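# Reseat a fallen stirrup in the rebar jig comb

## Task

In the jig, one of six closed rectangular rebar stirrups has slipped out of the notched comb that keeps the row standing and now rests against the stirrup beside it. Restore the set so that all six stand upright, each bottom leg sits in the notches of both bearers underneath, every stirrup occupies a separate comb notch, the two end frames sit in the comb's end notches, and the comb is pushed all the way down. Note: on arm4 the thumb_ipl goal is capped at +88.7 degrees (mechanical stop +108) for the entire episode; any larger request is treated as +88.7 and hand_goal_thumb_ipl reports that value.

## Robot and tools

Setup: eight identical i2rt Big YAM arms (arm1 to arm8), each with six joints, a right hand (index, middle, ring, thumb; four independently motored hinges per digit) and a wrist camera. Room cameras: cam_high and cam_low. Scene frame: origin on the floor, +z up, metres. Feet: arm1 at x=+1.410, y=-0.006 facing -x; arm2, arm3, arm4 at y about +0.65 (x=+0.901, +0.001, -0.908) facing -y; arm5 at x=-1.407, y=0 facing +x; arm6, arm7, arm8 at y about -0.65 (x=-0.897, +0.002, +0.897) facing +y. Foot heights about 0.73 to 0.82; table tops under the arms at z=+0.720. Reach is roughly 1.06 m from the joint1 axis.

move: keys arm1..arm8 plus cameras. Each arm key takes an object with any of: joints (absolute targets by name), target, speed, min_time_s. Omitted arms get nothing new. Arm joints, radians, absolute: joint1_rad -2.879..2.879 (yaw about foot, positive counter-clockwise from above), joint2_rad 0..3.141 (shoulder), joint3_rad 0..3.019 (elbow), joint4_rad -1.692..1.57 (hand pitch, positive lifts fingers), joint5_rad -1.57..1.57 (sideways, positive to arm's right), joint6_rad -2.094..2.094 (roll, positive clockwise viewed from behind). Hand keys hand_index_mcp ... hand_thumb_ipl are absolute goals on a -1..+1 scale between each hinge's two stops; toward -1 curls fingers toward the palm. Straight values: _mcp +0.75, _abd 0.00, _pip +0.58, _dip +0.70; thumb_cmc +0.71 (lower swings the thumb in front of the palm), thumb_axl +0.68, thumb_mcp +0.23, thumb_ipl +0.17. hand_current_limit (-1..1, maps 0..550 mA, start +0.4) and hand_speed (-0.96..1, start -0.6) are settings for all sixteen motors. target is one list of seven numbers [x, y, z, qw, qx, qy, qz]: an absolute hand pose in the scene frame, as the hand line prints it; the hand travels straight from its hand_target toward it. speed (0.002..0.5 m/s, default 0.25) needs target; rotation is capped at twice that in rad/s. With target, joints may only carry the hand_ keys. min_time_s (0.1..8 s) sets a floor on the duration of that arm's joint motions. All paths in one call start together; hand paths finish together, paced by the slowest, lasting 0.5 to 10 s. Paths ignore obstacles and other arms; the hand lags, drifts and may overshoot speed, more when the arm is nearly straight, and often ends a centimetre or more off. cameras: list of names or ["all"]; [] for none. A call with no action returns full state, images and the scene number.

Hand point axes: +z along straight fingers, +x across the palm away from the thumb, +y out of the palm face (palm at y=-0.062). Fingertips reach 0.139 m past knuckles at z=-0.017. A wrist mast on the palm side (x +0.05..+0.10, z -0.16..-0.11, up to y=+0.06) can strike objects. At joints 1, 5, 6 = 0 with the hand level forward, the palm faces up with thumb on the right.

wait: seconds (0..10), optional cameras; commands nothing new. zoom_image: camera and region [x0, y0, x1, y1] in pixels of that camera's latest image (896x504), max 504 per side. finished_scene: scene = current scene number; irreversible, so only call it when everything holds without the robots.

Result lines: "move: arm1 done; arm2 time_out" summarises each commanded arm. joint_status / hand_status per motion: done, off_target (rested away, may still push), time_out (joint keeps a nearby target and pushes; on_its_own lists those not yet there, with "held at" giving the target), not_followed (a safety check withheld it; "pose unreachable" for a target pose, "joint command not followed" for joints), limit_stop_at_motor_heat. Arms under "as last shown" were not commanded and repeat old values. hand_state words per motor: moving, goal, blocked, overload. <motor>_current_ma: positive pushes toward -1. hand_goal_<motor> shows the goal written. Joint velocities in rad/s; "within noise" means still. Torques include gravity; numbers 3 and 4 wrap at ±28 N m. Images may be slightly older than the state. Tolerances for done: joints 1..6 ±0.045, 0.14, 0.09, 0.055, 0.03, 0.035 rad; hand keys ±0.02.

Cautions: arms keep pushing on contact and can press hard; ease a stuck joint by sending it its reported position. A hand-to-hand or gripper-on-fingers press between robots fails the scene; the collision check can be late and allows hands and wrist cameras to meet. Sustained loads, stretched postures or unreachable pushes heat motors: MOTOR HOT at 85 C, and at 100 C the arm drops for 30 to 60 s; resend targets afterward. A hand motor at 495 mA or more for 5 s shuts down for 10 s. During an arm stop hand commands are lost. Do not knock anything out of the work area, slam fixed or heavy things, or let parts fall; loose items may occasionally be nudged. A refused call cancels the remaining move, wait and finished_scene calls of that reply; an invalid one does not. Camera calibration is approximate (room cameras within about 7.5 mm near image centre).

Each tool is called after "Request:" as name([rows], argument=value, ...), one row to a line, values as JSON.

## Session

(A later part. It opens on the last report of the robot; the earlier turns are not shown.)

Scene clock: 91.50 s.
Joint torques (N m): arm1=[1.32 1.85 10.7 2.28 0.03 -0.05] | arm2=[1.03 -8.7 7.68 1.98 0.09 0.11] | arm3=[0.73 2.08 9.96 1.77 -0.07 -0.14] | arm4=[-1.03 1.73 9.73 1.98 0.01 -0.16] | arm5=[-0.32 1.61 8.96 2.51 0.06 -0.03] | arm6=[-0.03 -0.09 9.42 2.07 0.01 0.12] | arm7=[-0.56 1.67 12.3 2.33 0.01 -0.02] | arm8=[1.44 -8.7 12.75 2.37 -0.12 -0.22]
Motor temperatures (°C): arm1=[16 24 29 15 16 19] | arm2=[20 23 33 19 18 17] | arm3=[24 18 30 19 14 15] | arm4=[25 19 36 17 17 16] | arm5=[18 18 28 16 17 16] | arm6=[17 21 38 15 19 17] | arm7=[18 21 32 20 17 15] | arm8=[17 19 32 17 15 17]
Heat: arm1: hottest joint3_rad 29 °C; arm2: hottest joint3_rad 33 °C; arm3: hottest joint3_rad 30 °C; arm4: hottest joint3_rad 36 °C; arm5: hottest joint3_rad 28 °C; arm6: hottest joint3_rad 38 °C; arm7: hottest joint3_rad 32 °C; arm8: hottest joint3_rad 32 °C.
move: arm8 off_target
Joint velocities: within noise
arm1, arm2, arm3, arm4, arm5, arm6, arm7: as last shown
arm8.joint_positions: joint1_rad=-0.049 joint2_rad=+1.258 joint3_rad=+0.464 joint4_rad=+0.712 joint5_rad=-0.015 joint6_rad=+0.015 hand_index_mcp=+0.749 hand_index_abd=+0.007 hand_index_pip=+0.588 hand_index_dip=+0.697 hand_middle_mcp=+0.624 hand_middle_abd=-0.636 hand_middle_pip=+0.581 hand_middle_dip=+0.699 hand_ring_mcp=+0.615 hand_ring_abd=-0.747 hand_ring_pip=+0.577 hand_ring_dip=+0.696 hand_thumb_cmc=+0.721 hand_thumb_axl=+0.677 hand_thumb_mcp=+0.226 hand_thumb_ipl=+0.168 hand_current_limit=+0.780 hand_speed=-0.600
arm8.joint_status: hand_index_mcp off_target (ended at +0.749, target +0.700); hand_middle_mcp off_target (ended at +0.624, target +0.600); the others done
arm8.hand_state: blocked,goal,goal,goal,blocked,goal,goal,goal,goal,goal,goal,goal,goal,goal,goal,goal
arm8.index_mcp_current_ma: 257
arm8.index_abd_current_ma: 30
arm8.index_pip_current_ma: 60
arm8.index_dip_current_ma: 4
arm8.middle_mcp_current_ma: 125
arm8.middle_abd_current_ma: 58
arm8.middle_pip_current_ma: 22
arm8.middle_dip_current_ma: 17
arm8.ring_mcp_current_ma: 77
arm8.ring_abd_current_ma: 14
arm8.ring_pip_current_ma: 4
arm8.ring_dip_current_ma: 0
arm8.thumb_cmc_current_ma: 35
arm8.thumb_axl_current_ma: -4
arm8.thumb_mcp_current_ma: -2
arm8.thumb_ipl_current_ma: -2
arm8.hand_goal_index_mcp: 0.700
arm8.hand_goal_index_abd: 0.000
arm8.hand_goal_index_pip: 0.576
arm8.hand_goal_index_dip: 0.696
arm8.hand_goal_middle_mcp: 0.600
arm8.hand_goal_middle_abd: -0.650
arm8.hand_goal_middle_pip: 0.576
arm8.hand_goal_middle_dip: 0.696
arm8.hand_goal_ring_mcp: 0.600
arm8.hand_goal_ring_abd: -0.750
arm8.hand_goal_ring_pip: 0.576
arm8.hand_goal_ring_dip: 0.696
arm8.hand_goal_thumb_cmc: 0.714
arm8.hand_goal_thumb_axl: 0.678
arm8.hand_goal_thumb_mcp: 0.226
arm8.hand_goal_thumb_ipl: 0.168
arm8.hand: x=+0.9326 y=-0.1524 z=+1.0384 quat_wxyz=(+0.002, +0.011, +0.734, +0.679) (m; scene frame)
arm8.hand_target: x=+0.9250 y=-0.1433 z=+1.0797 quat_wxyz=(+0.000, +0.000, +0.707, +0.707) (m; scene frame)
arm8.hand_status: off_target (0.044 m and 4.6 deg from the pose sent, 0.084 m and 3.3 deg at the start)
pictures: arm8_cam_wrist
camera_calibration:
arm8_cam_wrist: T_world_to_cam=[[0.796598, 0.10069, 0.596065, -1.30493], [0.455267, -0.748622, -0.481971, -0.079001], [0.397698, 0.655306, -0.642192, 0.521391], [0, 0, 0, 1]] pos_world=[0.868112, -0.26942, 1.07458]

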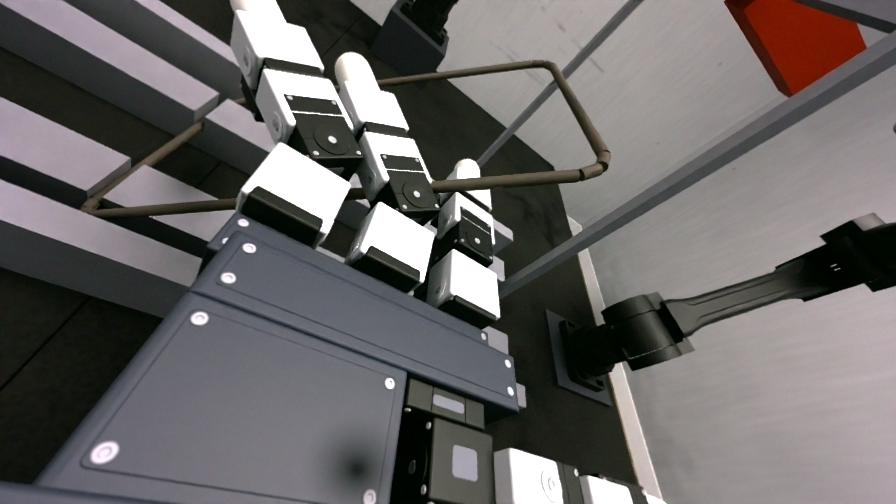

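Request:
move(arm8={"target": [0.9, -0.14, 1.11, 0.0, 0.0, 0.7071, 0.7071], "speed": 0.08}, cameras=["arm8_cam_wrist", "cam_high"])

Request:
zoom_image(camera="arm8_cam_wrist", region=[320, 20, 720, 300])

Request:
zoom_image(camera="cam_high", region=[440, 150, 640, 330])

Scene clock: 93.33 s.
Joint torques (N m): arm1=[1.03 2.32 10.77 2.33 0.03 -0.06] | arm2=[1.08 -8.64 7.69 1.96 0.08 0.11] | arm3=[0.67 2.08 9.96 1.78 -0.07 -0.14] | arm4=[-1.32 2.08 9.66 2.09 -0.09 -0.03] | arm5=[-0.32 1.61 8.95 2.51 0.06 -0.03] | arm6=[-0.03 -0.09 9.42 2.07 0 0.12] | arm7=[-0.79 1.61 12.31 2.41 0.01 -0.02] | arm8=[1.49 -8.59 13.78 2.37 0.01 -0.21]
Motor temperatures (°C): arm1=[16 24 29 15 16 19] | arm2=[20 23 33 19 18 17] | arm3=[24 18 30 19 14 15] | arm4=[25 19 36 17 17 16] | arm5=[18 18 28 16 17 16] | arm6=[17 21 38 15 19 17] | arm7=[18 21 32 20 17 15] | arm8=[17 19 32 17 15 17]
Heat: arm1: hottest joint3_rad 29 °C; arm2: hottest joint3_rad 33 °C; arm3: hottest joint3_rad 30 °C; arm4: hottest joint3_rad 36 °C; arm5: hottest joint3_rad 28 °C; arm6: hottest joint3_rad 38 °C; arm7: hottest joint3_rad 32 °C; arm8: hottest joint3_rad 32 °C.
move: arm8 off_target
Joint velocities: within noise
arm1, arm2, arm3, arm4, arm5, arm6, arm7: as last shown
arm8.joint_positions: joint1_rad=+0.026 joint2_rad=+1.190 joint3_rad=+0.503 joint4_rad=+0.596 joint5_rad=+0.057 joint6_rad=+0.015 hand_index_mcp=+0.749 hand_index_abd=+0.009 hand_index_pip=+0.588 hand_index_dip=+0.697 hand_middle_mcp=+0.624 hand_middle_abd=-0.636 hand_middle_pip=+0.581 hand_middle_dip=+0.699 hand_ring_mcp=+0.615 hand_ring_abd=-0.747 hand_ring_pip=+0.577 hand_ring_dip=+0.696 hand_thumb_cmc=+0.721 hand_thumb_axl=+0.677 hand_thumb_mcp=+0.226 hand_thumb_ipl=+0.168 hand_current_limit=+0.780 hand_speed=-0.600
arm8.joint_status: not commanded
arm8.hand_state: blocked,goal,goal,goal,blocked,goal,goal,goal,goal,goal,goal,goal,goal,goal,goal,goal
arm8.index_mcp_current_ma: 257
arm8.index_abd_current_ma: 38
arm8.index_pip_current_ma: 60
arm8.index_dip_current_ma: 4
arm8.middle_mcp_current_ma: 125
arm8.middle_abd_current_ma: 58
arm8.middle_pip_current_ma: 22
arm8.middle_dip_current_ma: 17
arm8.ring_mcp_current_ma: 77
arm8.ring_abd_current_ma: 14
arm8.ring_pip_current_ma: 4
arm8.ring_dip_current_ma: 0
arm8.thumb_cmc_current_ma: 35
arm8.thumb_axl_current_ma: -4
arm8.thumb_mcp_current_ma: -2
arm8.thumb_ipl_current_ma: -2
arm8.hand_goal_index_mcp: 0.700
arm8.hand_goal_index_abd: 0.000
arm8.hand_goal_index_pip: 0.576
arm8.hand_goal_index_dip: 0.696
arm8.hand_goal_middle_mcp: 0.600
arm8.hand_goal_middle_abd: -0.650
arm8.hand_goal_middle_pip: 0.576
arm8.hand_goal_middle_dip: 0.696
arm8.hand_goal_ring_mcp: 0.600
arm8.hand_goal_ring_abd: -0.750
arm8.hand_goal_ring_pip: 0.576
arm8.hand_goal_ring_dip: 0.696
arm8.hand_goal_thumb_cmc: 0.714
arm8.hand_goal_thumb_axl: 0.678
arm8.hand_goal_thumb_mcp: 0.226
arm8.hand_goal_thumb_ipl: 0.168
arm8.hand: x=+0.9078 y=-0.1503 z=+1.0622 quat_wxyz=(+0.003, +0.007, +0.737, +0.676) (m; scene frame)
arm8.hand_target: x=+0.9002 y=-0.1439 z=+1.1094 quat_wxyz=(+0.000, +0.000, +0.707, +0.707) (m; scene frame)
arm8.hand_status: off_target (0.050 m and 5.0 deg from the pose sent, 0.080 m and 4.6 deg at the start)
pictures: arm8_cam_wrist, cam_high
camera_calibration:
arm8_cam_wrist: T_world_to_cam=[[0.792432, 0.108597, 0.600216, -1.29885], [0.46102, -0.750954, -0.472789, -0.0700027], [0.399391, 0.651364, -0.645145, 0.546087], [0, 0, 0, 1]] pos_world=[0.84342, -0.267219, 1.0988]

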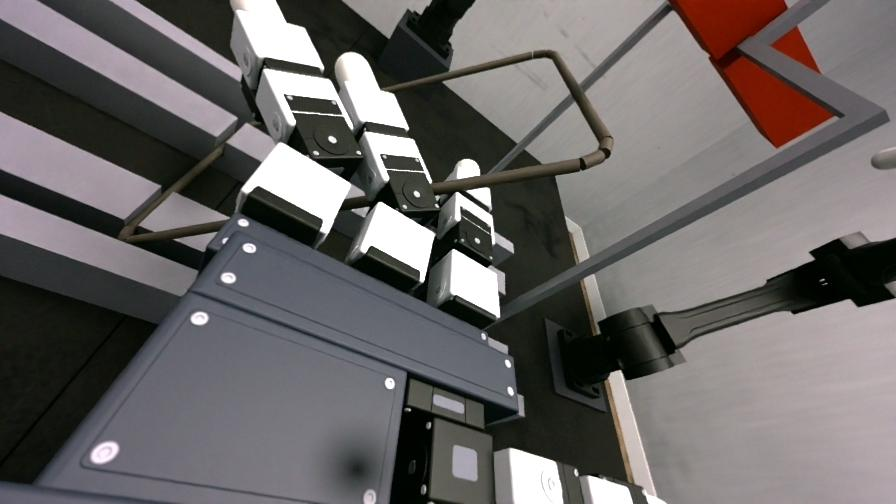

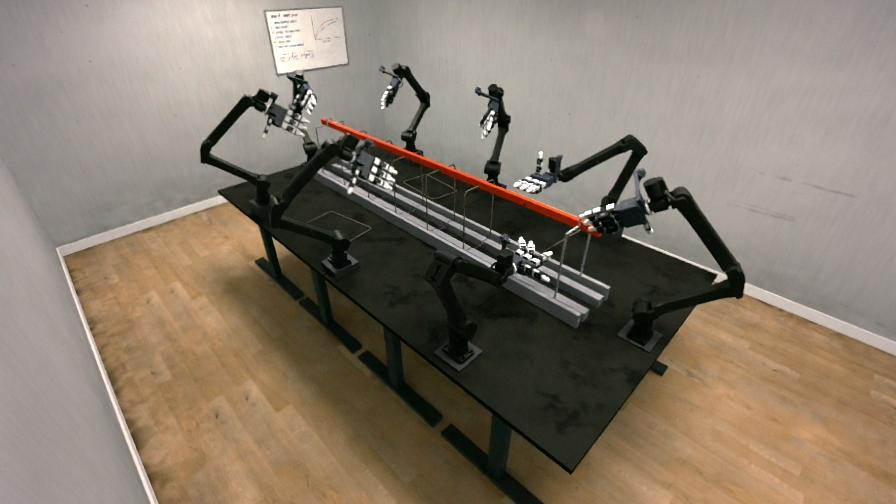

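Scaled by 1.260.

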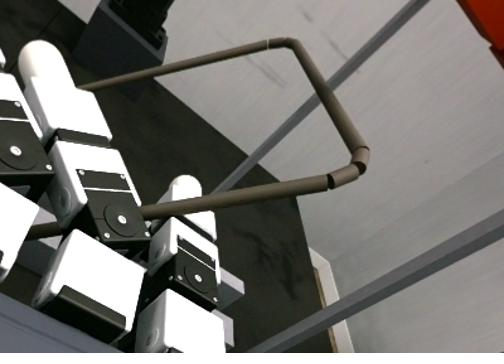

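Scaled by 2.520.

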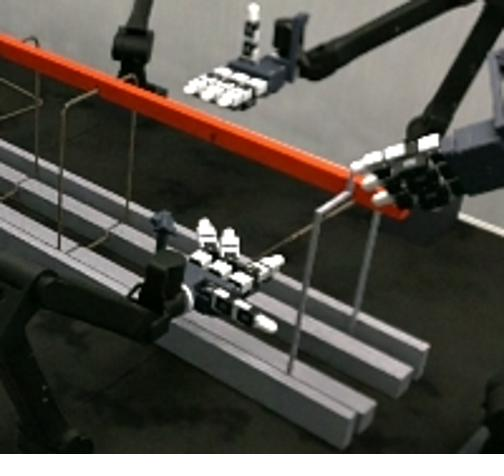

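Request:
move(arm8={"target": [0.868, -0.14, 1.133, 0.0, 0.0, 0.7071, 0.7071], "speed": 0.08}, cameras=["arm8_cam_wrist", "arm2_cam_wrist"])

Request:
zoom_image(camera="arm8_cam_wrist", region=[320, 20, 720, 300])

Scene clock: 95.40 s.
Joint torques (N m): arm1=[1.14 1.73 10.89 2.29 0.02 -0.07] | arm2=[1.14 -8.7 7.68 1.95 0.08 0.11] | arm3=[0.67 2.02 9.95 1.78 -0.07 -0.14] | arm4=[-1.32 1.67 9.76 1.91 -0.02 -0.03] | arm5=[-0.32 1.61 8.96 2.52 0.06 -0.03] | arm6=[-0.03 -0.09 9.4 2.09 0.01 0.13] | arm7=[-0.44 1.85 12.3 2.39 0 -0.03] | arm8=[1.49 -8.35 14.3 2.3 0.03 -0.21]
Motor temperatures (°C): arm1=[16 23 29 15 16 19] | arm2=[20 23 33 19 18 17] | arm3=[24 18 30 19 14 15] | arm4=[25 19 36 17 17 16] | arm5=[18 18 28 16 17 16] | arm6=[17 21 38 15 19 17] | arm7=[18 21 32 20 17 15] | arm8=[17 19 33 17 15 17]
Heat: arm1: hottest joint3_rad 29 °C; arm2: hottest joint3_rad 33 °C; arm3: hottest joint3_rad 30 °C; arm4: hottest joint3_rad 36 °C; arm5: hottest joint3_rad 28 °C; arm6: hottest joint3_rad 38 °C; arm7: hottest joint3_rad 32 °C; arm8: hottest joint3_rad 33 °C.
move: arm8 off_target
Joint velocities: within noise
arm1, arm2, arm3, arm4, arm5, arm6, arm7: as last shown
arm8.joint_positions: joint1_rad=+0.121 joint2_rad=+1.153 joint3_rad=+0.548 joint4_rad=+0.516 joint5_rad=+0.152 joint6_rad=+0.015 hand_index_mcp=+0.749 hand_index_abd=+0.009 hand_index_pip=+0.588 hand_index_dip=+0.697 hand_middle_mcp=+0.624 hand_middle_abd=-0.636 hand_middle_pip=+0.581 hand_middle_dip=+0.699 hand_ring_mcp=+0.615 hand_ring_abd=-0.747 hand_ring_pip=+0.577 hand_ring_dip=+0.696 hand_thumb_cmc=+0.721 hand_thumb_axl=+0.677 hand_thumb_mcp=+0.226 hand_thumb_ipl=+0.168 hand_current_limit=+0.780 hand_speed=-0.600
arm8.joint_status: not commanded
arm8.hand_state: blocked,goal,goal,goal,blocked,goal,goal,goal,goal,goal,goal,goal,goal,goal,goal,goal
arm8.index_mcp_current_ma: 257
arm8.index_abd_current_ma: 38
arm8.index_pip_current_ma: 60
arm8.index_dip_current_ma: 4
arm8.middle_mcp_current_ma: 125
arm8.middle_abd_current_ma: 58
arm8.middle_pip_current_ma: 22
arm8.middle_dip_current_ma: 17
arm8.ring_mcp_current_ma: 77
arm8.ring_abd_current_ma: 14
arm8.ring_pip_current_ma: 4
arm8.ring_dip_current_ma: 0
arm8.thumb_cmc_current_ma: 35
arm8.thumb_axl_current_ma: -4
arm8.thumb_mcp_current_ma: -2
arm8.thumb_ipl_current_ma: -2
arm8.hand_goal_index_mcp: 0.700
arm8.hand_goal_index_abd: 0.000
arm8.hand_goal_index_pip: 0.576
arm8.hand_goal_index_dip: 0.696
arm8.hand_goal_middle_mcp: 0.600
arm8.hand_goal_middle_abd: -0.650
arm8.hand_goal_middle_pip: 0.576
arm8.hand_goal_middle_dip: 0.696
arm8.hand_goal_ring_mcp: 0.600
arm8.hand_goal_ring_abd: -0.750
arm8.hand_goal_ring_pip: 0.576
arm8.hand_goal_ring_dip: 0.696
arm8.hand_goal_thumb_cmc: 0.714
arm8.hand_goal_thumb_axl: 0.678
arm8.hand_goal_thumb_mcp: 0.226
arm8.hand_goal_thumb_ipl: 0.168
arm8.hand: x=+0.8767 y=-0.1484 z=+1.0845 quat_wxyz=(+0.006, +0.004, +0.736, +0.677) (m; scene frame)
arm8.hand_target: x=+0.8686 y=-0.1439 z=+1.1323 quat_wxyz=(+0.000, +0.000, +0.707, +0.707) (m; scene frame)
arm8.hand_status: off_target (0.050 m and 4.8 deg from the pose sent, 0.082 m and 5.0 deg at the start)
pictures: arm2_cam_wrist, arm8_cam_wrist
camera_calibration:
arm2_cam_wrist: T_world_to_cam=[[-0.745184, -0.00409356, 0.666846, -0.346989], [-0.469938, 0.712712, -0.520768, 0.647954], [-0.473138, -0.701445, -0.533025, 1.23772], [0, 0, 0, 1]] pos_world=[0.631538, 0.404965, 1.22856]
arm8_cam_wrist: T_world_to_cam=[[0.787311, 0.107527, 0.607107, -1.29104], [0.465302, -0.749662, -0.470639, -0.0495601], [0.404518, 0.653028, -0.64025, 0.562134], [0, 0, 0, 1]] pos_world=[0.812116, -0.265421, 1.12038]

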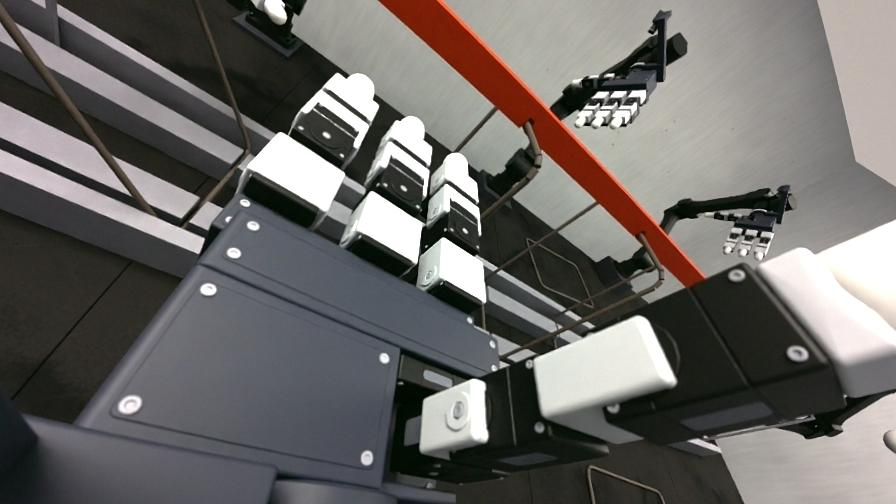

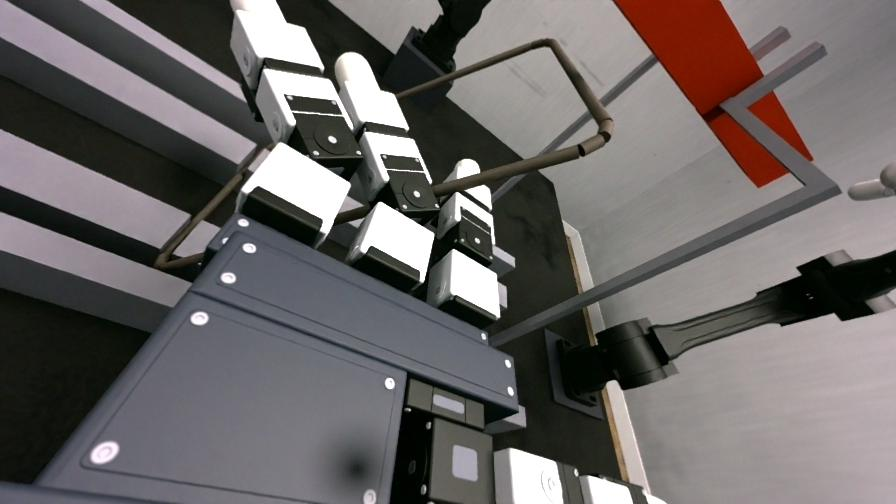

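Scaled by 1.260.

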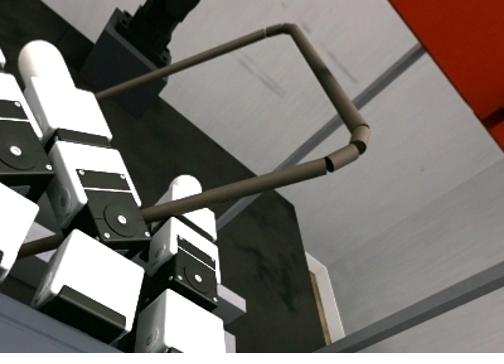

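Request:
zoom_image(camera="arm8_cam_wrist", region=[100, 80, 340, 320])

Request:
zoom_image(camera="arm2_cam_wrist", region=[0, 0, 300, 260])

Scaled by 2.100.

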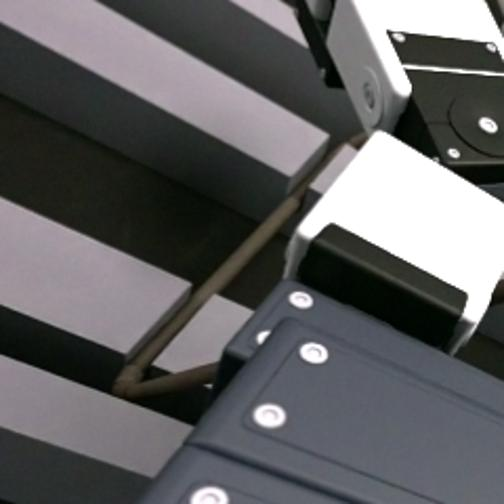

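Scaled by 1.680.

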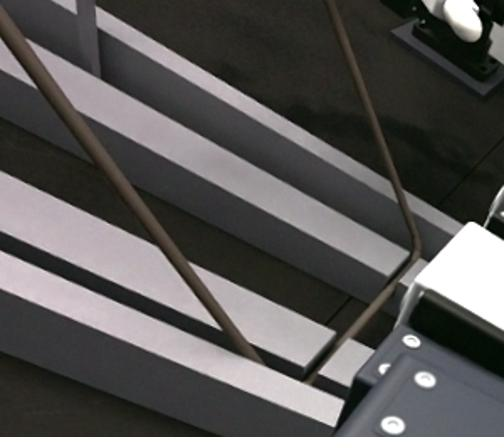

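Request:
move(arm8={"target": [0.838, -0.14, 1.156, 0.0, 0.0, 0.7071, 0.7071], "speed": 0.08}, cameras=["arm8_cam_wrist", "cam_high"])

Request:
zoom_image(camera="arm8_cam_wrist", region=[320, 20, 720, 300])

Request:
zoom_image(camera="cam_high", region=[440, 150, 640, 330])

Scene clock: 98.50 s.
Joint torques (N m): arm1=[1.03 2.08 10.73 2.26 0.06 -0.07] | arm2=[1.08 -8.7 7.68 1.96 0.09 0.11] | arm3=[0.67 2.08 9.96 1.78 -0.07 -0.14] | arm4=[-1.67 1.44 9.69 1.88 -0.1 -0.02] | arm5=[-0.32 1.61 8.95 2.51 0.06 -0.03] | arm6=[0.03 -0.09 9.42 2.07 0 0.12] | arm7=[-0.62 1.79 12.29 2.3 0.01 -0.01] | arm8=[1.73 -7.77 14.2 2.02 -0.03 -0.21]
Motor temperatures (°C): arm1=[16 23 29 15 16 19] | arm2=[20 23 33 19 18 17] | arm3=[24 18 30 19 14 15] | arm4=[25 19 36 17 17 16] | arm5=[18 18 28 16 17 16] | arm6=[17 21 38 15 19 17] | arm7=[18 21 33 20 17 15] | arm8=[17 19 34 17 15 17]
Heat: arm1: hottest joint3_rad 29 °C; arm2: hottest joint3_rad 33 °C; arm3: hottest joint3_rad 30 °C; arm4: hottest joint3_rad 36 °C; arm5: hottest joint3_rad 28 °C; arm6: hottest joint3_rad 38 °C; arm7: hottest joint3_rad 33 °C; arm8: hottest joint3_rad 34 °C.
move: arm8 off_target
Joint velocities: within noise
arm1, arm2, arm3, arm4, arm5, arm6, arm7: as last shown
arm8.joint_positions: joint1_rad=+0.207 joint2_rad=+1.126 joint3_rad=+0.610 joint4_rad=+0.449 joint5_rad=+0.241 joint6_rad=+0.015 hand_index_mcp=+0.748 hand_index_abd=+0.009 hand_index_pip=+0.588 hand_index_dip=+0.697 hand_middle_mcp=+0.624 hand_middle_abd=-0.636 hand_middle_pip=+0.581 hand_middle_dip=+0.699 hand_ring_mcp=+0.615 hand_ring_abd=-0.747 hand_ring_pip=+0.577 hand_ring_dip=+0.696 hand_thumb_cmc=+0.721 hand_thumb_axl=+0.677 hand_thumb_mcp=+0.226 hand_thumb_ipl=+0.168 hand_current_limit=+0.780 hand_speed=-0.600
arm8.joint_status: not commanded
arm8.hand_state: blocked,goal,goal,goal,blocked,goal,goal,goal,goal,goal,goal,goal,goal,goal,goal,goal
arm8.index_mcp_current_ma: 256
arm8.index_abd_current_ma: 38
arm8.index_pip_current_ma: 60
arm8.index_dip_current_ma: 4
arm8.middle_mcp_current_ma: 125
arm8.middle_abd_current_ma: 58
arm8.middle_pip_current_ma: 22
arm8.middle_dip_current_ma: 17
arm8.ring_mcp_current_ma: 77
arm8.ring_abd_current_ma: 13
arm8.ring_pip_current_ma: 4
arm8.ring_dip_current_ma: 0
arm8.thumb_cmc_current_ma: 35
arm8.thumb_axl_current_ma: -4
arm8.thumb_mcp_current_ma: -2
arm8.thumb_ipl_current_ma: -2
arm8.hand_goal_index_mcp: 0.700
arm8.hand_goal_index_abd: 0.000
arm8.hand_goal_index_pip: 0.576
arm8.hand_goal_index_dip: 0.696
arm8.hand_goal_middle_mcp: 0.600
arm8.hand_goal_middle_abd: -0.650
arm8.hand_goal_middle_pip: 0.576
arm8.hand_goal_middle_dip: 0.696
arm8.hand_goal_ring_mcp: 0.600
arm8.hand_goal_ring_abd: -0.750
arm8.hand_goal_ring_pip: 0.576
arm8.hand_goal_ring_dip: 0.696
arm8.hand_goal_thumb_cmc: 0.714
arm8.hand_goal_thumb_axl: 0.678
arm8.hand_goal_thumb_mcp: 0.226
arm8.hand_goal_thumb_ipl: 0.168
arm8.hand: x=+0.8481 y=-0.1470 z=+1.1164 quat_wxyz=(+0.008, +0.004, +0.728, +0.685) (m; scene frame)
arm8.hand_target: x=+0.8387 y=-0.1429 z=+1.1554 quat_wxyz=(+0.000, +0.000, +0.707, +0.707) (m; scene frame)
arm8.hand_status: off_target (0.041 m and 3.6 deg from the pose sent, 0.082 m and 4.8 deg at the start)
pictures: arm8_cam_wrist, cam_high
camera_calibration:
arm8_cam_wrist: T_world_to_cam=[[0.785843, 0.0915683, 0.611609, -1.29415], [0.464623, -0.740106, -0.486178, -0.000892083], [0.408137, 0.666227, -0.624152, 0.57409], [0, 0, 0, 1]] pos_world=[0.783105, -0.264632, 1.1494]

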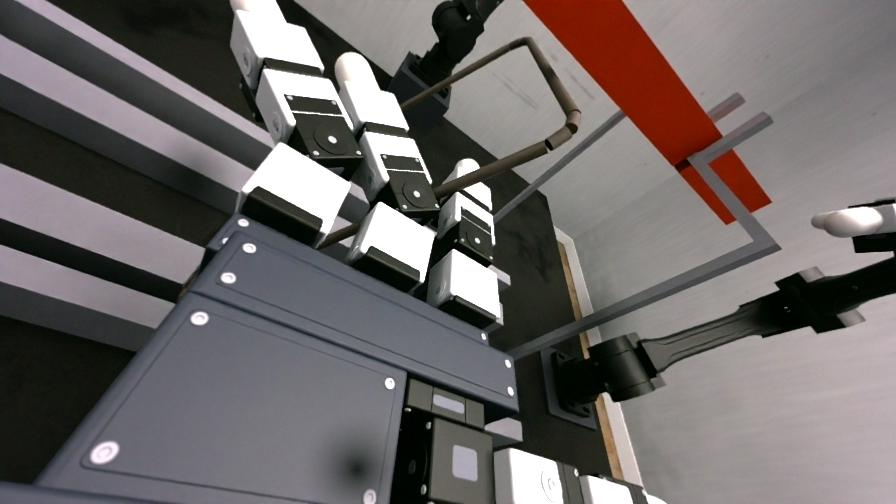

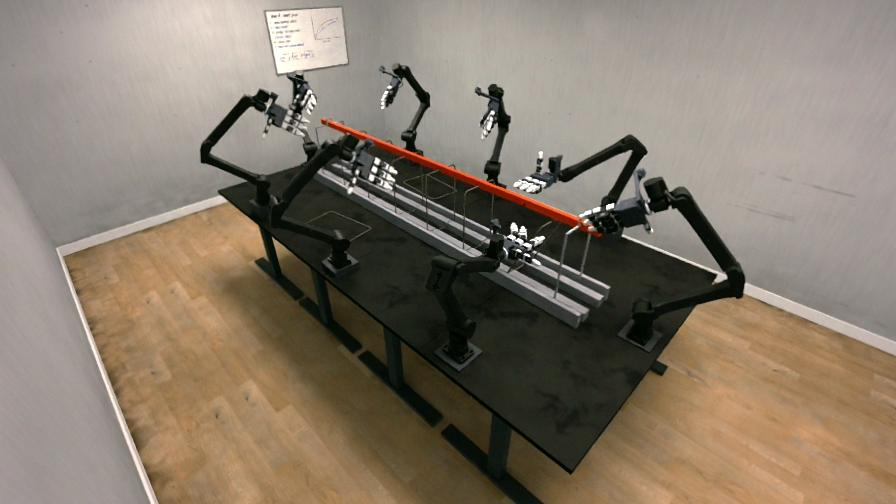

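Scaled by 1.260.

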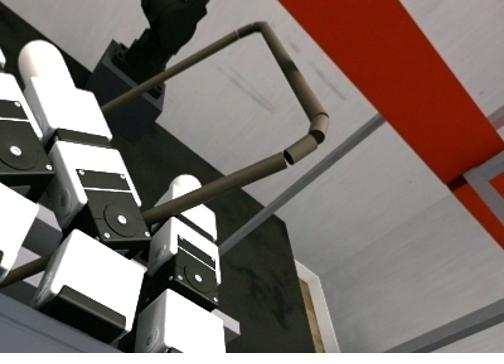

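Scaled by 2.520.

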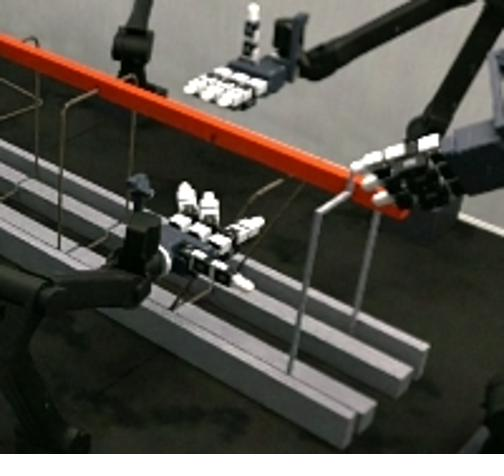

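Request:
move(arm2={"target": [0.572, -0.01, 1.2, 0.7071, 0.7071, 0.0, 0.0], "speed": 0.15}, cameras=["arm2_cam_wrist", "cam_low"])

Request:
zoom_image(camera="arm2_cam_wrist", region=[250, 20, 650, 300])

Request:
zoom_image(camera="cam_low", region=[240, 90, 440, 220])

Scene clock: 103.17 s.
Joint torques (N m): arm1=[0.67 1.32 10.74 2.39 0.06 -0.09] | arm2=[0.67 -13.51 12.4 2.36 0.08 0.11] | arm3=[0.67 2.08 9.95 1.77 -0.07 -0.14] | arm4=[-1.32 1.67 9.65 2.06 -0.07 -0.09] | arm5=[-0.38 1.55 8.96 2.51 0.06 -0.03] | arm6=[-0.03 -0.09 9.4 2.09 0.01 0.12] | arm7=[-0.5 1.67 12.31 2.41 0 -0.02] | arm8=[1.55 -7.65 14.22 2.06 -0.04 -0.2]
Motor temperatures (°C): arm1=[16 23 29 15 16 19] | arm2=[20 23 34 19 18 17] | arm3=[24 18 30 19 14 15] | arm4=[25 19 36 17 17 16] | arm5=[18 18 28 16 17 16] | arm6=[17 21 38 15 19 17] | arm7=[18 21 33 20 17 15] | arm8=[17 19 35 16 15 17]
Heat: arm1: hottest joint3_rad 29 °C; arm2: hottest joint3_rad 34 °C; arm3: hottest joint3_rad 30 °C; arm4: hottest joint3_rad 36 °C; arm5: hottest joint3_rad 28 °C; arm6: hottest joint3_rad 38 °C; arm7: hottest joint3_rad 33 °C; arm8: hottest joint3_rad 35 °C.
move: arm2 off_target
Joint velocities: within noise
arm1, arm3, arm4, arm5, arm6, arm7, arm8: as last shown
arm2.joint_positions: joint1_rad=-0.573 joint2_rad=+1.779 joint3_rad=+1.217 joint4_rad=+0.542 joint5_rad=-0.566 joint6_rad=+0.000 hand_index_mcp=+0.761 hand_index_abd=+0.001 hand_index_pip=+0.577 hand_index_dip=+0.696 hand_middle_mcp=+0.762 hand_middle_abd=+0.001 hand_middle_pip=+0.577 hand_middle_dip=+0.696 hand_ring_mcp=+0.761 hand_ring_abd=+0.001 hand_ring_pip=+0.577 hand_ring_dip=+0.696 hand_thumb_cmc=-0.566 hand_thumb_axl=+0.677 hand_thumb_mcp=+0.226 hand_thumb_ipl=+0.168 hand_current_limit=+0.400 hand_speed=-0.600
arm2.joint_status: not commanded
arm2.hand_state: goal,goal,goal,goal,goal,goal,goal,goal,goal,goal,goal,goal,goal,goal,goal,goal
arm2.index_mcp_current_ma: 1
arm2.index_abd_current_ma: 0
arm2.index_pip_current_ma: 0
arm2.index_dip_current_ma: 0
arm2.middle_mcp_current_ma: 1
arm2.middle_abd_current_ma: 0
arm2.middle_pip_current_ma: 0
arm2.middle_dip_current_ma: 0
arm2.ring_mcp_current_ma: 1
arm2.ring_abd_current_ma: 0
arm2.ring_pip_current_ma: 0
arm2.ring_dip_current_ma: 0
arm2.thumb_cmc_current_ma: 0
arm2.thumb_axl_current_ma: 0
arm2.thumb_mcp_current_ma: 0
arm2.thumb_ipl_current_ma: 0
arm2.hand_goal_index_mcp: 0.754
arm2.hand_goal_index_abd: 0.000
arm2.hand_goal_index_pip: 0.576
arm2.hand_goal_index_dip: 0.696
arm2.hand_goal_middle_mcp: 0.754
arm2.hand_goal_middle_abd: 0.000
arm2.hand_goal_middle_pip: 0.576
arm2.hand_goal_middle_dip: 0.696
arm2.hand_goal_ring_mcp: 0.754
arm2.hand_goal_ring_abd: 0.000
arm2.hand_goal_ring_pip: 0.576
arm2.hand_goal_ring_dip: 0.696
arm2.hand_goal_thumb_cmc: -0.570
arm2.hand_goal_thumb_axl: 0.678
arm2.hand_goal_thumb_mcp: 0.226
arm2.hand_goal_thumb_ipl: 0.168
arm2.hand: x=+0.5734 y=+0.0060 z=+1.1914 quat_wxyz=(+0.702, +0.712, -0.003, -0.004) (m; scene frame)
arm2.hand_target: x=+0.5728 y=-0.0088 z=+1.1998 quat_wxyz=(+0.707, +0.707, +0.000, +0.000) (m; scene frame)
arm2.hand_status: off_target (0.018 m and 1.0 deg from the pose sent, 0.294 m and 1.0 deg at the start)
pictures: arm2_cam_wrist, cam_low
camera_calibration:
arm2_cam_wrist: T_world_to_cam=[[-0.75215, -0.0175087, 0.65876, -0.319833], [-0.467381, 0.718896, -0.514532, 0.834461], [-0.464571, -0.694897, -0.548901, 1.054], [0, 0, 0, 1]] pos_world=[0.639105, 0.126928, 1.21859]

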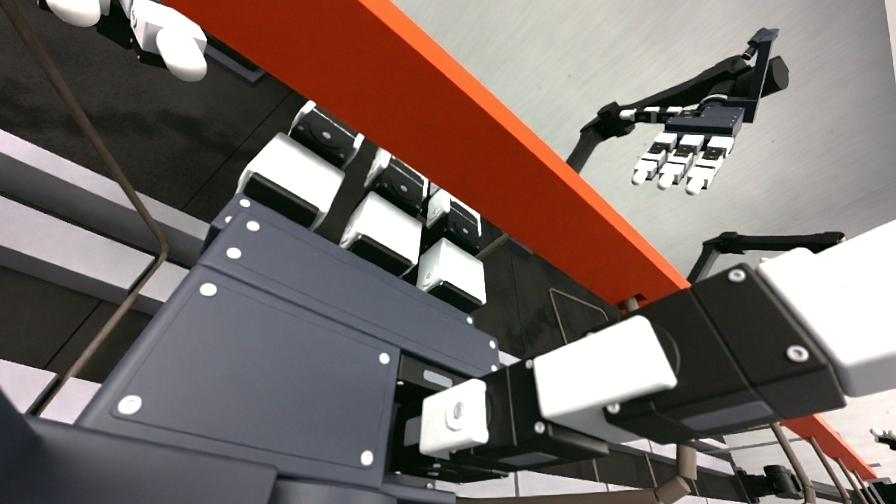

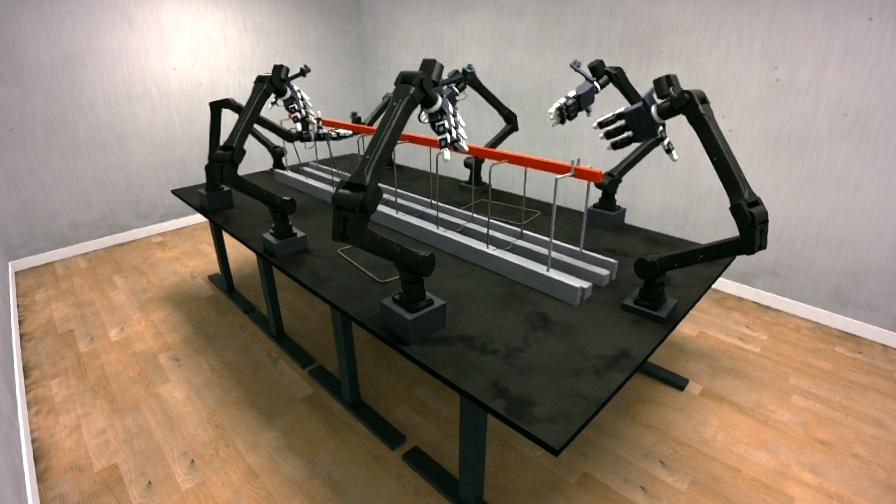

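Scaled by 1.260.

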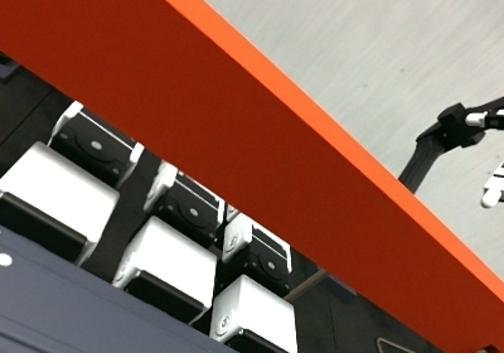

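Scaled by 2.520.

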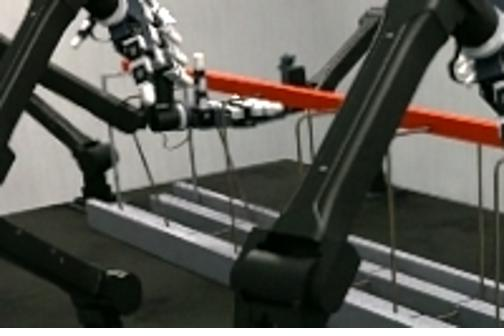

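Request:
move(arm2={"target": [0.56, -0.015, 1.225, 0.7071, 0.7071, 0.0, 0.0], "speed": 0.08}, cameras=["arm2_cam_wrist", "cam_high"])

Request:
zoom_image(camera="cam_high", region=[440, 150, 640, 330])

Scene clock: 105.73 s.
Joint torques (N m): arm1=[0.38 2.08 10.74 2.3 0.05 -0.08] | arm2=[-0.32 -14.27 12.74 2.36 -0.11 0.11] | arm3=[0.67 2.02 9.96 1.77 -0.07 -0.14] | arm4=[-1.2 1.38 9.73 2.1 -0.06 -0.01] | arm5=[-0.38 1.61 8.98 2.52 0.06 -0.03] | arm6=[0.03 -0.09 9.42 2.06 0 0.12] | arm7=[-0.56 1.61 12.3 2.37 0.01 -0.02] | arm8=[1.55 -7.77 14.24 2.02 -0.04 -0.21]
Motor temperatures (°C): arm1=[16 23 29 15 16 19] | arm2=[20 23 34 19 18 17] | arm3=[24 18 30 19 14 15] | arm4=[25 19 36 17 17 16] | arm5=[18 18 28 16 17 16] | arm6=[17 21 38 15 19 17] | arm7=[18 21 33 20 17 15] | arm8=[17 19 35 16 15 17]
Heat: arm1: hottest joint3_rad 29 °C; arm2: hottest joint3_rad 34 °C; arm3: hottest joint3_rad 30 °C; arm4: hottest joint3_rad 36 °C; arm5: hottest joint3_rad 28 °C; arm6: hottest joint3_rad 38 °C; arm7: hottest joint3_rad 33 °C; arm8: hottest joint3_rad 35 °C.
move: arm2 off_target
Joint velocities: within noise
arm1.joint_positions: joint1_rad=+0.438 joint2_rad=+0.636 joint3_rad=+1.431 joint4_rad=-1.319 joint5_rad=+0.089 joint6_rad=+1.130 hand_index_mcp=+0.755 hand_index_abd=+0.000 hand_index_pip=+0.577 hand_index_dip=+0.696 hand_middle_mcp=+0.754 hand_middle_abd=+0.000 hand_middle_pip=+0.577 hand_middle_dip=+0.696 hand_ring_mcp=+0.755 hand_ring_abd=+0.000 hand_ring_pip=+0.577 hand_ring_dip=+0.696 hand_thumb_cmc=+0.715 hand_thumb_axl=+0.677 hand_thumb_mcp=+0.226 hand_thumb_ipl=+0.168 hand_current_limit=+0.400 hand_speed=-0.600
arm1.joint_status: not commanded
arm1.hand_state: goal,goal,goal,goal,goal,goal,goal,goal,goal,goal,goal,goal,goal,goal,goal,goal
arm1.index_mcp_current_ma: 0
arm1.index_abd_current_ma: 0
arm1.index_pip_current_ma: 0
arm1.index_dip_current_ma: 0
arm1.middle_mcp_current_ma: 0
arm1.middle_abd_current_ma: 0
arm1.middle_pip_current_ma: 0
arm1.middle_dip_current_ma: 0
arm1.ring_mcp_current_ma: 0
arm1.ring_abd_current_ma: 0
arm1.ring_pip_current_ma: 0
arm1.ring_dip_current_ma: 0
arm1.thumb_cmc_current_ma: 0
arm1.thumb_axl_current_ma: 0
arm1.thumb_mcp_current_ma: 0
arm1.thumb_ipl_current_ma: 0
arm1.hand_goal_index_mcp: 0.754
arm1.hand_goal_index_abd: 0.000
arm1.hand_goal_index_pip: 0.576
arm1.hand_goal_index_dip: 0.696
arm1.hand_goal_middle_mcp: 0.754
arm1.hand_goal_middle_abd: 0.000
arm1.hand_goal_middle_pip: 0.576
arm1.hand_goal_middle_dip: 0.696
arm1.hand_goal_ring_mcp: 0.754
arm1.hand_goal_ring_abd: 0.000
arm1.hand_goal_ring_pip: 0.576
arm1.hand_goal_ring_dip: 0.696
arm1.hand_goal_thumb_cmc: 0.714
arm1.hand_goal_thumb_axl: 0.678
arm1.hand_goal_thumb_mcp: 0.226
arm1.hand_goal_thumb_ipl: 0.168
arm1.hand: x=+1.1459 y=-0.0103 z=+1.3037 quat_wxyz=(+0.498, +0.347, -0.794, -0.033) (m; scene frame)
arm1.hand_target: x=+1.1491 y=-0.0086 z=+1.3182 quat_wxyz=(+0.513, +0.343, -0.786, -0.033) (m; scene frame)
arm1.hand_status: not commanded
arm2.joint_positions: joint1_rad=-0.573 joint2_rad=+1.779 joint3_rad=+1.280 joint4_rad=+0.471 joint5_rad=-0.575 joint6_rad=+0.000 hand_index_mcp=+0.761 hand_index_abd=+0.001 hand_index_pip=+0.577 hand_index_dip=+0.696 hand_middle_mcp=+0.762 hand_middle_abd=+0.001 hand_middle_pip=+0.577 hand_middle_dip=+0.696 hand_ring_mcp=+0.761 hand_ring_abd=+0.001 hand_ring_pip=+0.577 hand_ring_dip=+0.696 hand_thumb_cmc=-0.566 hand_thumb_axl=+0.677 hand_thumb_mcp=+0.226 hand_thumb_ipl=+0.168 hand_current_limit=+0.400 hand_speed=-0.600
arm2.joint_status: not commanded
arm2.hand_state: goal,goal,goal,goal,goal,goal,goal,goal,goal,goal,goal,goal,goal,goal,goal,goal
arm2.index_mcp_current_ma: 1
arm2.index_abd_current_ma: 0
arm2.index_pip_current_ma: 0
arm2.index_dip_current_ma: 0
arm2.middle_mcp_current_ma: 1
arm2.middle_abd_current_ma: 0
arm2.middle_pip_current_ma: 0
arm2.middle_dip_current_ma: 0
arm2.ring_mcp_current_ma: 1
arm2.ring_abd_current_ma: 0
arm2.ring_pip_current_ma: 0
arm2.ring_dip_current_ma: 0
arm2.thumb_cmc_current_ma: 0
arm2.thumb_axl_current_ma: 0
arm2.thumb_mcp_current_ma: 0
arm2.thumb_ipl_current_ma: 0
arm2.hand_goal_index_mcp: 0.754
arm2.hand_goal_index_abd: 0.000
arm2.hand_goal_index_pip: 0.576
arm2.hand_goal_index_dip: 0.696
arm2.hand_goal_middle_mcp: 0.754
arm2.hand_goal_middle_abd: 0.000
arm2.hand_goal_middle_pip: 0.576
arm2.hand_goal_middle_dip: 0.696
arm2.hand_goal_ring_mcp: 0.754
arm2.hand_goal_ring_abd: 0.000
arm2.hand_goal_ring_pip: 0.576
arm2.hand_goal_ring_dip: 0.696
arm2.hand_goal_thumb_cmc: -0.570
arm2.hand_goal_thumb_axl: 0.678
arm2.hand_goal_thumb_mcp: 0.226
arm2.hand_goal_thumb_ipl: 0.168
arm2.hand: x=+0.5682 y=-0.0050 z=+1.2107 quat_wxyz=(+0.700, +0.715, -0.001, +0.001) (m; scene frame)
arm2.hand_target: x=+0.5608 y=-0.0137 z=+1.2248 quat_wxyz=(+0.707, +0.707, +0.000, +0.000) (m; scene frame)
arm2.hand_status: off_target (0.019 m and 1.2 deg from the pose sent, 0.042 m and 1.0 deg at the start)
arm3.joint_positions: joint1_rad=+0.491 joint2_rad=+0.620 joint3_rad=+1.359 joint4_rad=-1.260 joint5_rad=-0.103 joint6_rad=+1.082 hand_index_mcp=+0.754 hand_index_abd=+0.000 hand_index_pip=+0.577 hand_index_dip=+0.696 hand_middle_mcp=+0.754 hand_middle_abd=+0.001 hand_middle_pip=+0.577 hand_middle_dip=+0.696 hand_ring_mcp=+0.754 hand_ring_abd=+0.001 hand_ring_pip=+0.577 hand_ring_dip=+0.696 hand_thumb_cmc=+0.714 hand_thumb_axl=+0.677 hand_thumb_mcp=+0.226 hand_thumb_ipl=+0.168 hand_current_limit=+0.400 hand_speed=-0.600
arm3.joint_status: not commanded
arm3.hand_state: goal,goal,goal,goal,goal,goal,goal,goal,goal,goal,goal,goal,goal,goal,goal,goal
arm3.index_mcp_current_ma: 1
arm3.index_abd_current_ma: 0
arm3.index_pip_current_ma: 1
arm3.index_dip_current_ma: 0
arm3.middle_mcp_current_ma: 0
arm3.middle_abd_current_ma: 1
arm3.middle_pip_current_ma: 1
arm3.middle_dip_current_ma: 0
arm3.ring_mcp_current_ma: 0
arm3.ring_abd_current_ma: 1
arm3.ring_pip_current_ma: 1
arm3.ring_dip_current_ma: 0
arm3.thumb_cmc_current_ma: 0
arm3.thumb_axl_current_ma: -1
arm3.thumb_mcp_current_ma: 0
arm3.thumb_ipl_current_ma: 0
arm3.hand_goal_index_mcp: 0.754
arm3.hand_goal_index_abd: 0.000
arm3.hand_goal_index_pip: 0.576
arm3.hand_goal_index_dip: 0.696
arm3.hand_goal_middle_mcp: 0.754
arm3.hand_goal_middle_abd: 0.000
arm3.hand_goal_middle_pip: 0.576
arm3.hand_goal_middle_dip: 0.696
arm3.hand_goal_ring_mcp: 0.754
arm3.hand_goal_ring_abd: 0.000
arm3.hand_goal_ring_pip: 0.576
arm3.hand_goal_ring_dip: 0.696
arm3.hand_goal_thumb_cmc: 0.714
arm3.hand_goal_thumb_axl: 0.678
arm3.hand_goal_thumb_mcp: 0.226
arm3.hand_goal_thumb_ipl: 0.168
arm3.hand: x=+0.0526 y=+0.3949 z=+1.3459 quat_wxyz=(+0.332, +0.827, -0.240, +0.387) (m; scene frame)
arm3.hand_target: x=+0.0512 y=+0.3976 z=+1.3566 quat_wxyz=(+0.339, +0.821, -0.237, +0.393) (m; scene frame)
arm3.hand_status: not commanded
arm4.joint_positions: joint1_rad=+0.323 joint2_rad=+0.609 joint3_rad=+1.373 joint4_rad=-1.316 joint5_rad=+0.012 joint6_rad=+1.173 hand_index_mcp=+0.754 hand_index_abd=+0.000 hand_index_pip=+0.577 hand_index_dip=+0.696 hand_middle_mcp=+0.754 hand_middle_abd=+0.000 hand_middle_pip=+0.577 hand_middle_dip=+0.696 hand_ring_mcp=+0.754 hand_ring_abd=+0.000 hand_ring_pip=+0.577 hand_ring_dip=+0.696 hand_thumb_cmc=+0.714 hand_thumb_axl=+0.677 hand_thumb_mcp=+0.226 hand_thumb_ipl=+0.168 hand_current_limit=+0.400 hand_speed=-0.600
arm4.joint_status: not commanded
arm4.hand_state: goal,goal,goal,goal,goal,goal,goal,goal,goal,goal,goal,goal,goal,goal,goal,goal
arm4.index_mcp_current_ma: 0
arm4.index_abd_current_ma: 1
arm4.index_pip_current_ma: 2
arm4.index_dip_current_ma: 0
arm4.middle_mcp_current_ma: 0
arm4.middle_abd_current_ma: 1
arm4.middle_pip_current_ma: 2
arm4.middle_dip_current_ma: 0
arm4.ring_mcp_current_ma: 0
arm4.ring_abd_current_ma: 1
arm4.ring_pip_current_ma: 2
arm4.ring_dip_current_ma: 0
arm4.thumb_cmc_current_ma: 1
arm4.thumb_axl_current_ma: -3
arm4.thumb_mcp_current_ma: -1
arm4.thumb_ipl_current_ma: -1
arm4.hand_goal_index_mcp: 0.754
arm4.hand_goal_index_abd: 0.000
arm4.hand_goal_index_pip: 0.576
arm4.hand_goal_index_dip: 0.696
arm4.hand_goal_middle_mcp: 0.754
arm4.hand_goal_middle_abd: 0.000
arm4.hand_goal_middle_pip: 0.576
arm4.hand_goal_middle_dip: 0.696
arm4.hand_goal_ring_mcp: 0.754
arm4.hand_goal_ring_abd: 0.000
arm4.hand_goal_ring_pip: 0.576
arm4.hand_goal_ring_dip: 0.696
arm4.hand_goal_thumb_cmc: 0.714
arm4.hand_goal_thumb_axl: 0.678
arm4.hand_goal_thumb_mcp: 0.226
arm4.hand_goal_thumb_ipl: 0.168
arm4.hand: x=-0.9267 y=+0.3898 z=+1.3590 quat_wxyz=(+0.360, +0.790, -0.375, +0.326) (m; scene frame)
arm4.hand_target: x=-0.9278 y=+0.3929 z=+1.3735 quat_wxyz=(+0.371, +0.782, -0.371, +0.336) (m; scene frame)
arm4.hand_status: not commanded
arm5.joint_positions: joint1_rad=-0.309 joint2_rad=+0.583 joint3_rad=+1.444 joint4_rad=-1.339 joint5_rad=-0.022 joint6_rad=+1.099 hand_index_mcp=+0.755 hand_index_abd=+0.001 hand_index_pip=+0.577 hand_index_dip=+0.696 hand_middle_mcp=+0.755 hand_middle_abd=+0.000 hand_middle_pip=+0.577 hand_middle_dip=+0.696 hand_ring_mcp=+0.755 hand_ring_abd=+0.001 hand_ring_pip=+0.577 hand_ring_dip=+0.696 hand_thumb_cmc=+0.715 hand_thumb_axl=+0.677 hand_thumb_mcp=+0.226 hand_thumb_ipl=+0.168 hand_current_limit=+0.400 hand_speed=-0.600
arm5.joint_status: not commanded
arm5.hand_state: goal,goal,goal,goal,goal,goal,goal,goal,goal,goal,goal,goal,goal,goal,goal,goal
arm5.index_mcp_current_ma: 2
arm5.index_abd_current_ma: 1
arm5.index_pip_current_ma: 1
arm5.index_dip_current_ma: 0
arm5.middle_mcp_current_ma: 1
arm5.middle_abd_current_ma: 1
arm5.middle_pip_current_ma: 1
arm5.middle_dip_current_ma: 0
arm5.ring_mcp_current_ma: 2
arm5.ring_abd_current_ma: 1
arm5.ring_pip_current_ma: 1
arm5.ring_dip_current_ma: 0
arm5.thumb_cmc_current_ma: 1
arm5.thumb_axl_current_ma: -1
arm5.thumb_mcp_current_ma: 0
arm5.thumb_ipl_current_ma: -1
arm5.hand_goal_index_mcp: 0.754
arm5.hand_goal_index_abd: 0.000
arm5.hand_goal_index_pip: 0.576
arm5.hand_goal_index_dip: 0.696
arm5.hand_goal_middle_mcp: 0.754
arm5.hand_goal_middle_abd: 0.000
arm5.hand_goal_middle_pip: 0.576
arm5.hand_goal_middle_dip: 0.696
arm5.hand_goal_ring_mcp: 0.754
arm5.hand_goal_ring_abd: 0.000
arm5.hand_goal_ring_pip: 0.576
arm5.hand_goal_ring_dip: 0.696
arm5.hand_goal_thumb_cmc: 0.714
arm5.hand_goal_thumb_axl: 0.678
arm5.hand_goal_thumb_mcp: 0.226
arm5.hand_goal_thumb_ipl: 0.168
arm5.hand: x=-1.2145 y=-0.1378 z=+1.3354 quat_wxyz=(+0.177, +0.849, +0.096, +0.489) (m; scene frame)
arm5.hand_target: x=-1.2183 y=-0.1368 z=+1.3488 quat_wxyz=(+0.182, +0.841, +0.095, +0.501) (m; scene frame)
arm5.hand_status: not commanded
arm6.joint_positions: joint1_rad=-0.469 joint2_rad=+0.645 joint3_rad=+1.362 joint4_rad=-1.302 joint5_rad=+0.056 joint6_rad=+1.033 hand_index_mcp=+0.755 hand_index_abd=+0.000 hand_index_pip=+0.577 hand_index_dip=+0.696 hand_middle_mcp=+0.755 hand_middle_abd=+0.000 hand_middle_pip=+0.577 hand_middle_dip=+0.696 hand_ring_mcp=+0.755 hand_ring_abd=+0.000 hand_ring_pip=+0.577 hand_ring_dip=+0.696 hand_thumb_cmc=+0.715 hand_thumb_axl=+0.677 hand_thumb_mcp=+0.226 hand_thumb_ipl=+0.168 hand_current_limit=+0.400 hand_speed=-0.600
arm6.joint_status: not commanded
arm6.hand_state: goal,goal,goal,goal,goal,goal,goal,goal,goal,goal,goal,goal,goal,goal,goal,goal
arm6.index_mcp_current_ma: 0
arm6.index_abd_current_ma: 0
arm6.index_pip_current_ma: 0
arm6.index_dip_current_ma: 0
arm6.middle_mcp_current_ma: 0
arm6.middle_abd_current_ma: 0
arm6.middle_pip_current_ma: 0
arm6.middle_dip_current_ma: 0
arm6.ring_mcp_current_ma: 0
arm6.ring_abd_current_ma: 0
arm6.ring_pip_current_ma: 0
arm6.ring_dip_current_ma: 0
arm6.thumb_cmc_current_ma: 0
arm6.thumb_axl_current_ma: 0
arm6.thumb_mcp_current_ma: 0
arm6.thumb_ipl_current_ma: 0
arm6.hand_goal_index_mcp: 0.754
arm6.hand_goal_index_abd: 0.000
arm6.hand_goal_index_pip: 0.576
arm6.hand_goal_index_dip: 0.696
arm6.hand_goal_middle_mcp: 0.754
arm6.hand_goal_middle_abd: 0.000
arm6.hand_goal_middle_pip: 0.576
arm6.hand_goal_middle_dip: 0.696
arm6.hand_goal_ring_mcp: 0.754
arm6.hand_goal_ring_abd: 0.000
arm6.hand_goal_ring_pip: 0.576
arm6.hand_goal_ring_dip: 0.696
arm6.hand_goal_thumb_cmc: 0.714
arm6.hand_goal_thumb_axl: 0.678
arm6.hand_goal_thumb_mcp: 0.226
arm6.hand_goal_thumb_ipl: 0.168
arm6.hand: x=-0.6903 y=-0.4654 z=+1.3610 quat_wxyz=(-0.117, +0.608, +0.637, +0.460) (m; scene frame)
arm6.hand_target: x=-0.6913 y=-0.4678 z=+1.3713 quat_wxyz=(-0.120, +0.604, +0.633, +0.469) (m; scene frame)
arm6.hand_status: not commanded
arm7.joint_positions: joint1_rad=-0.262 joint2_rad=+0.628 joint3_rad=+1.318 joint4_rad=-1.343 joint5_rad=+0.094 joint6_rad=+1.047 hand_index_mcp=+0.755 hand_index_abd=+0.000 hand_index_pip=+0.577 hand_index_dip=+0.696 hand_middle_mcp=+0.755 hand_middle_abd=+0.000 hand_middle_pip=+0.577 hand_middle_dip=+0.696 hand_ring_mcp=+0.755 hand_ring_abd=+0.000 hand_ring_pip=+0.577 hand_ring_dip=+0.696 hand_thumb_cmc=+0.715 hand_thumb_axl=+0.677 hand_thumb_mcp=+0.225 hand_thumb_ipl=+0.168 hand_current_limit=+0.400 hand_speed=-0.600
arm7.joint_status: not commanded
arm7.hand_state: goal,goal,goal,goal,goal,goal,goal,goal,goal,goal,goal,goal,goal,goal,goal,goal
arm7.index_mcp_current_ma: 4
arm7.index_abd_current_ma: 0
arm7.index_pip_current_ma: 3
arm7.index_dip_current_ma: 0
arm7.middle_mcp_current_ma: 4
arm7.middle_abd_current_ma: 0
arm7.middle_pip_current_ma: 3
arm7.middle_dip_current_ma: 0
arm7.ring_mcp_current_ma: 3
arm7.ring_abd_current_ma: 0
arm7.ring_pip_current_ma: 3
arm7.ring_dip_current_ma: 0
arm7.thumb_cmc_current_ma: 4
arm7.thumb_axl_current_ma: -3
arm7.thumb_mcp_current_ma: -2
arm7.thumb_ipl_current_ma: -1
arm7.hand_goal_index_mcp: 0.754
arm7.hand_goal_index_abd: 0.000
arm7.hand_goal_index_pip: 0.576
arm7.hand_goal_index_dip: 0.696
arm7.hand_goal_middle_mcp: 0.754
arm7.hand_goal_middle_abd: 0.000
arm7.hand_goal_middle_pip: 0.576
arm7.hand_goal_middle_dip: 0.696
arm7.hand_goal_ring_mcp: 0.754
arm7.hand_goal_ring_abd: 0.000
arm7.hand_goal_ring_pip: 0.576
arm7.hand_goal_ring_dip: 0.696
arm7.hand_goal_thumb_cmc: 0.714
arm7.hand_goal_thumb_axl: 0.678
arm7.hand_goal_thumb_mcp: 0.226
arm7.hand_goal_thumb_ipl: 0.168
arm7.hand: x=+0.1777 y=-0.4495 z=+1.2828 quat_wxyz=(-0.129, +0.575, +0.685, +0.429) (m; scene frame)
arm7.hand_target: x=+0.1771 y=-0.4521 z=+1.2991 quat_wxyz=(-0.135, +0.570, +0.678, +0.444) (m; scene frame)
arm7.hand_status: not commanded
arm8: as last shown
pictures: arm2_cam_wrist, cam_high
camera_calibration:
arm2_cam_wrist: T_world_to_cam=[[-0.754795, -0.02854, 0.655339, -0.331103], [-0.471657, 0.717931, -0.511971, 0.849232], [-0.455877, -0.695529, -0.555352, 1.05741], [0, 0, 0, 1]] pos_world=[0.632681, 0.11632, 1.239]

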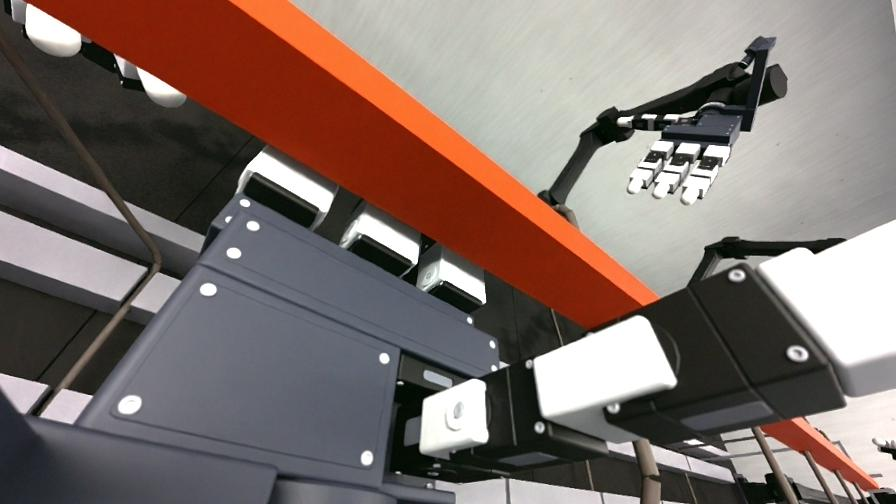

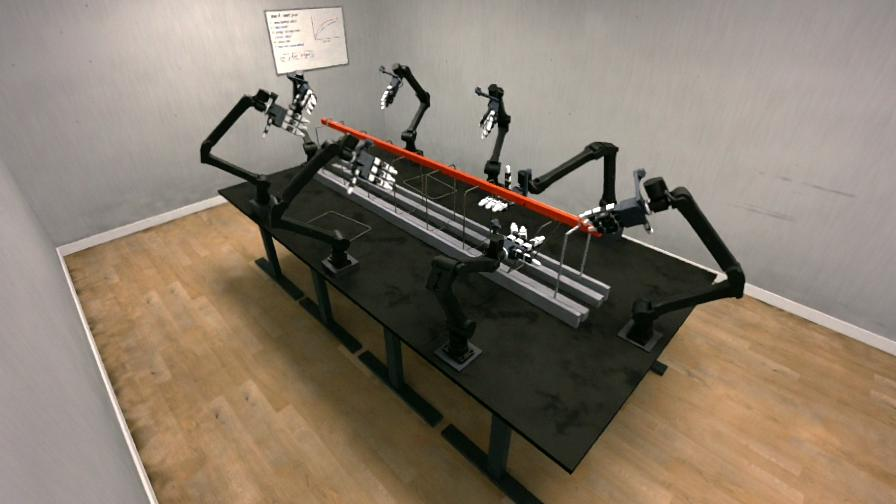

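Scaled by 2.520.

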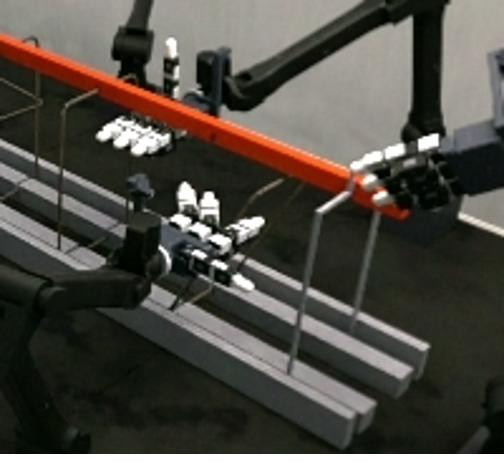

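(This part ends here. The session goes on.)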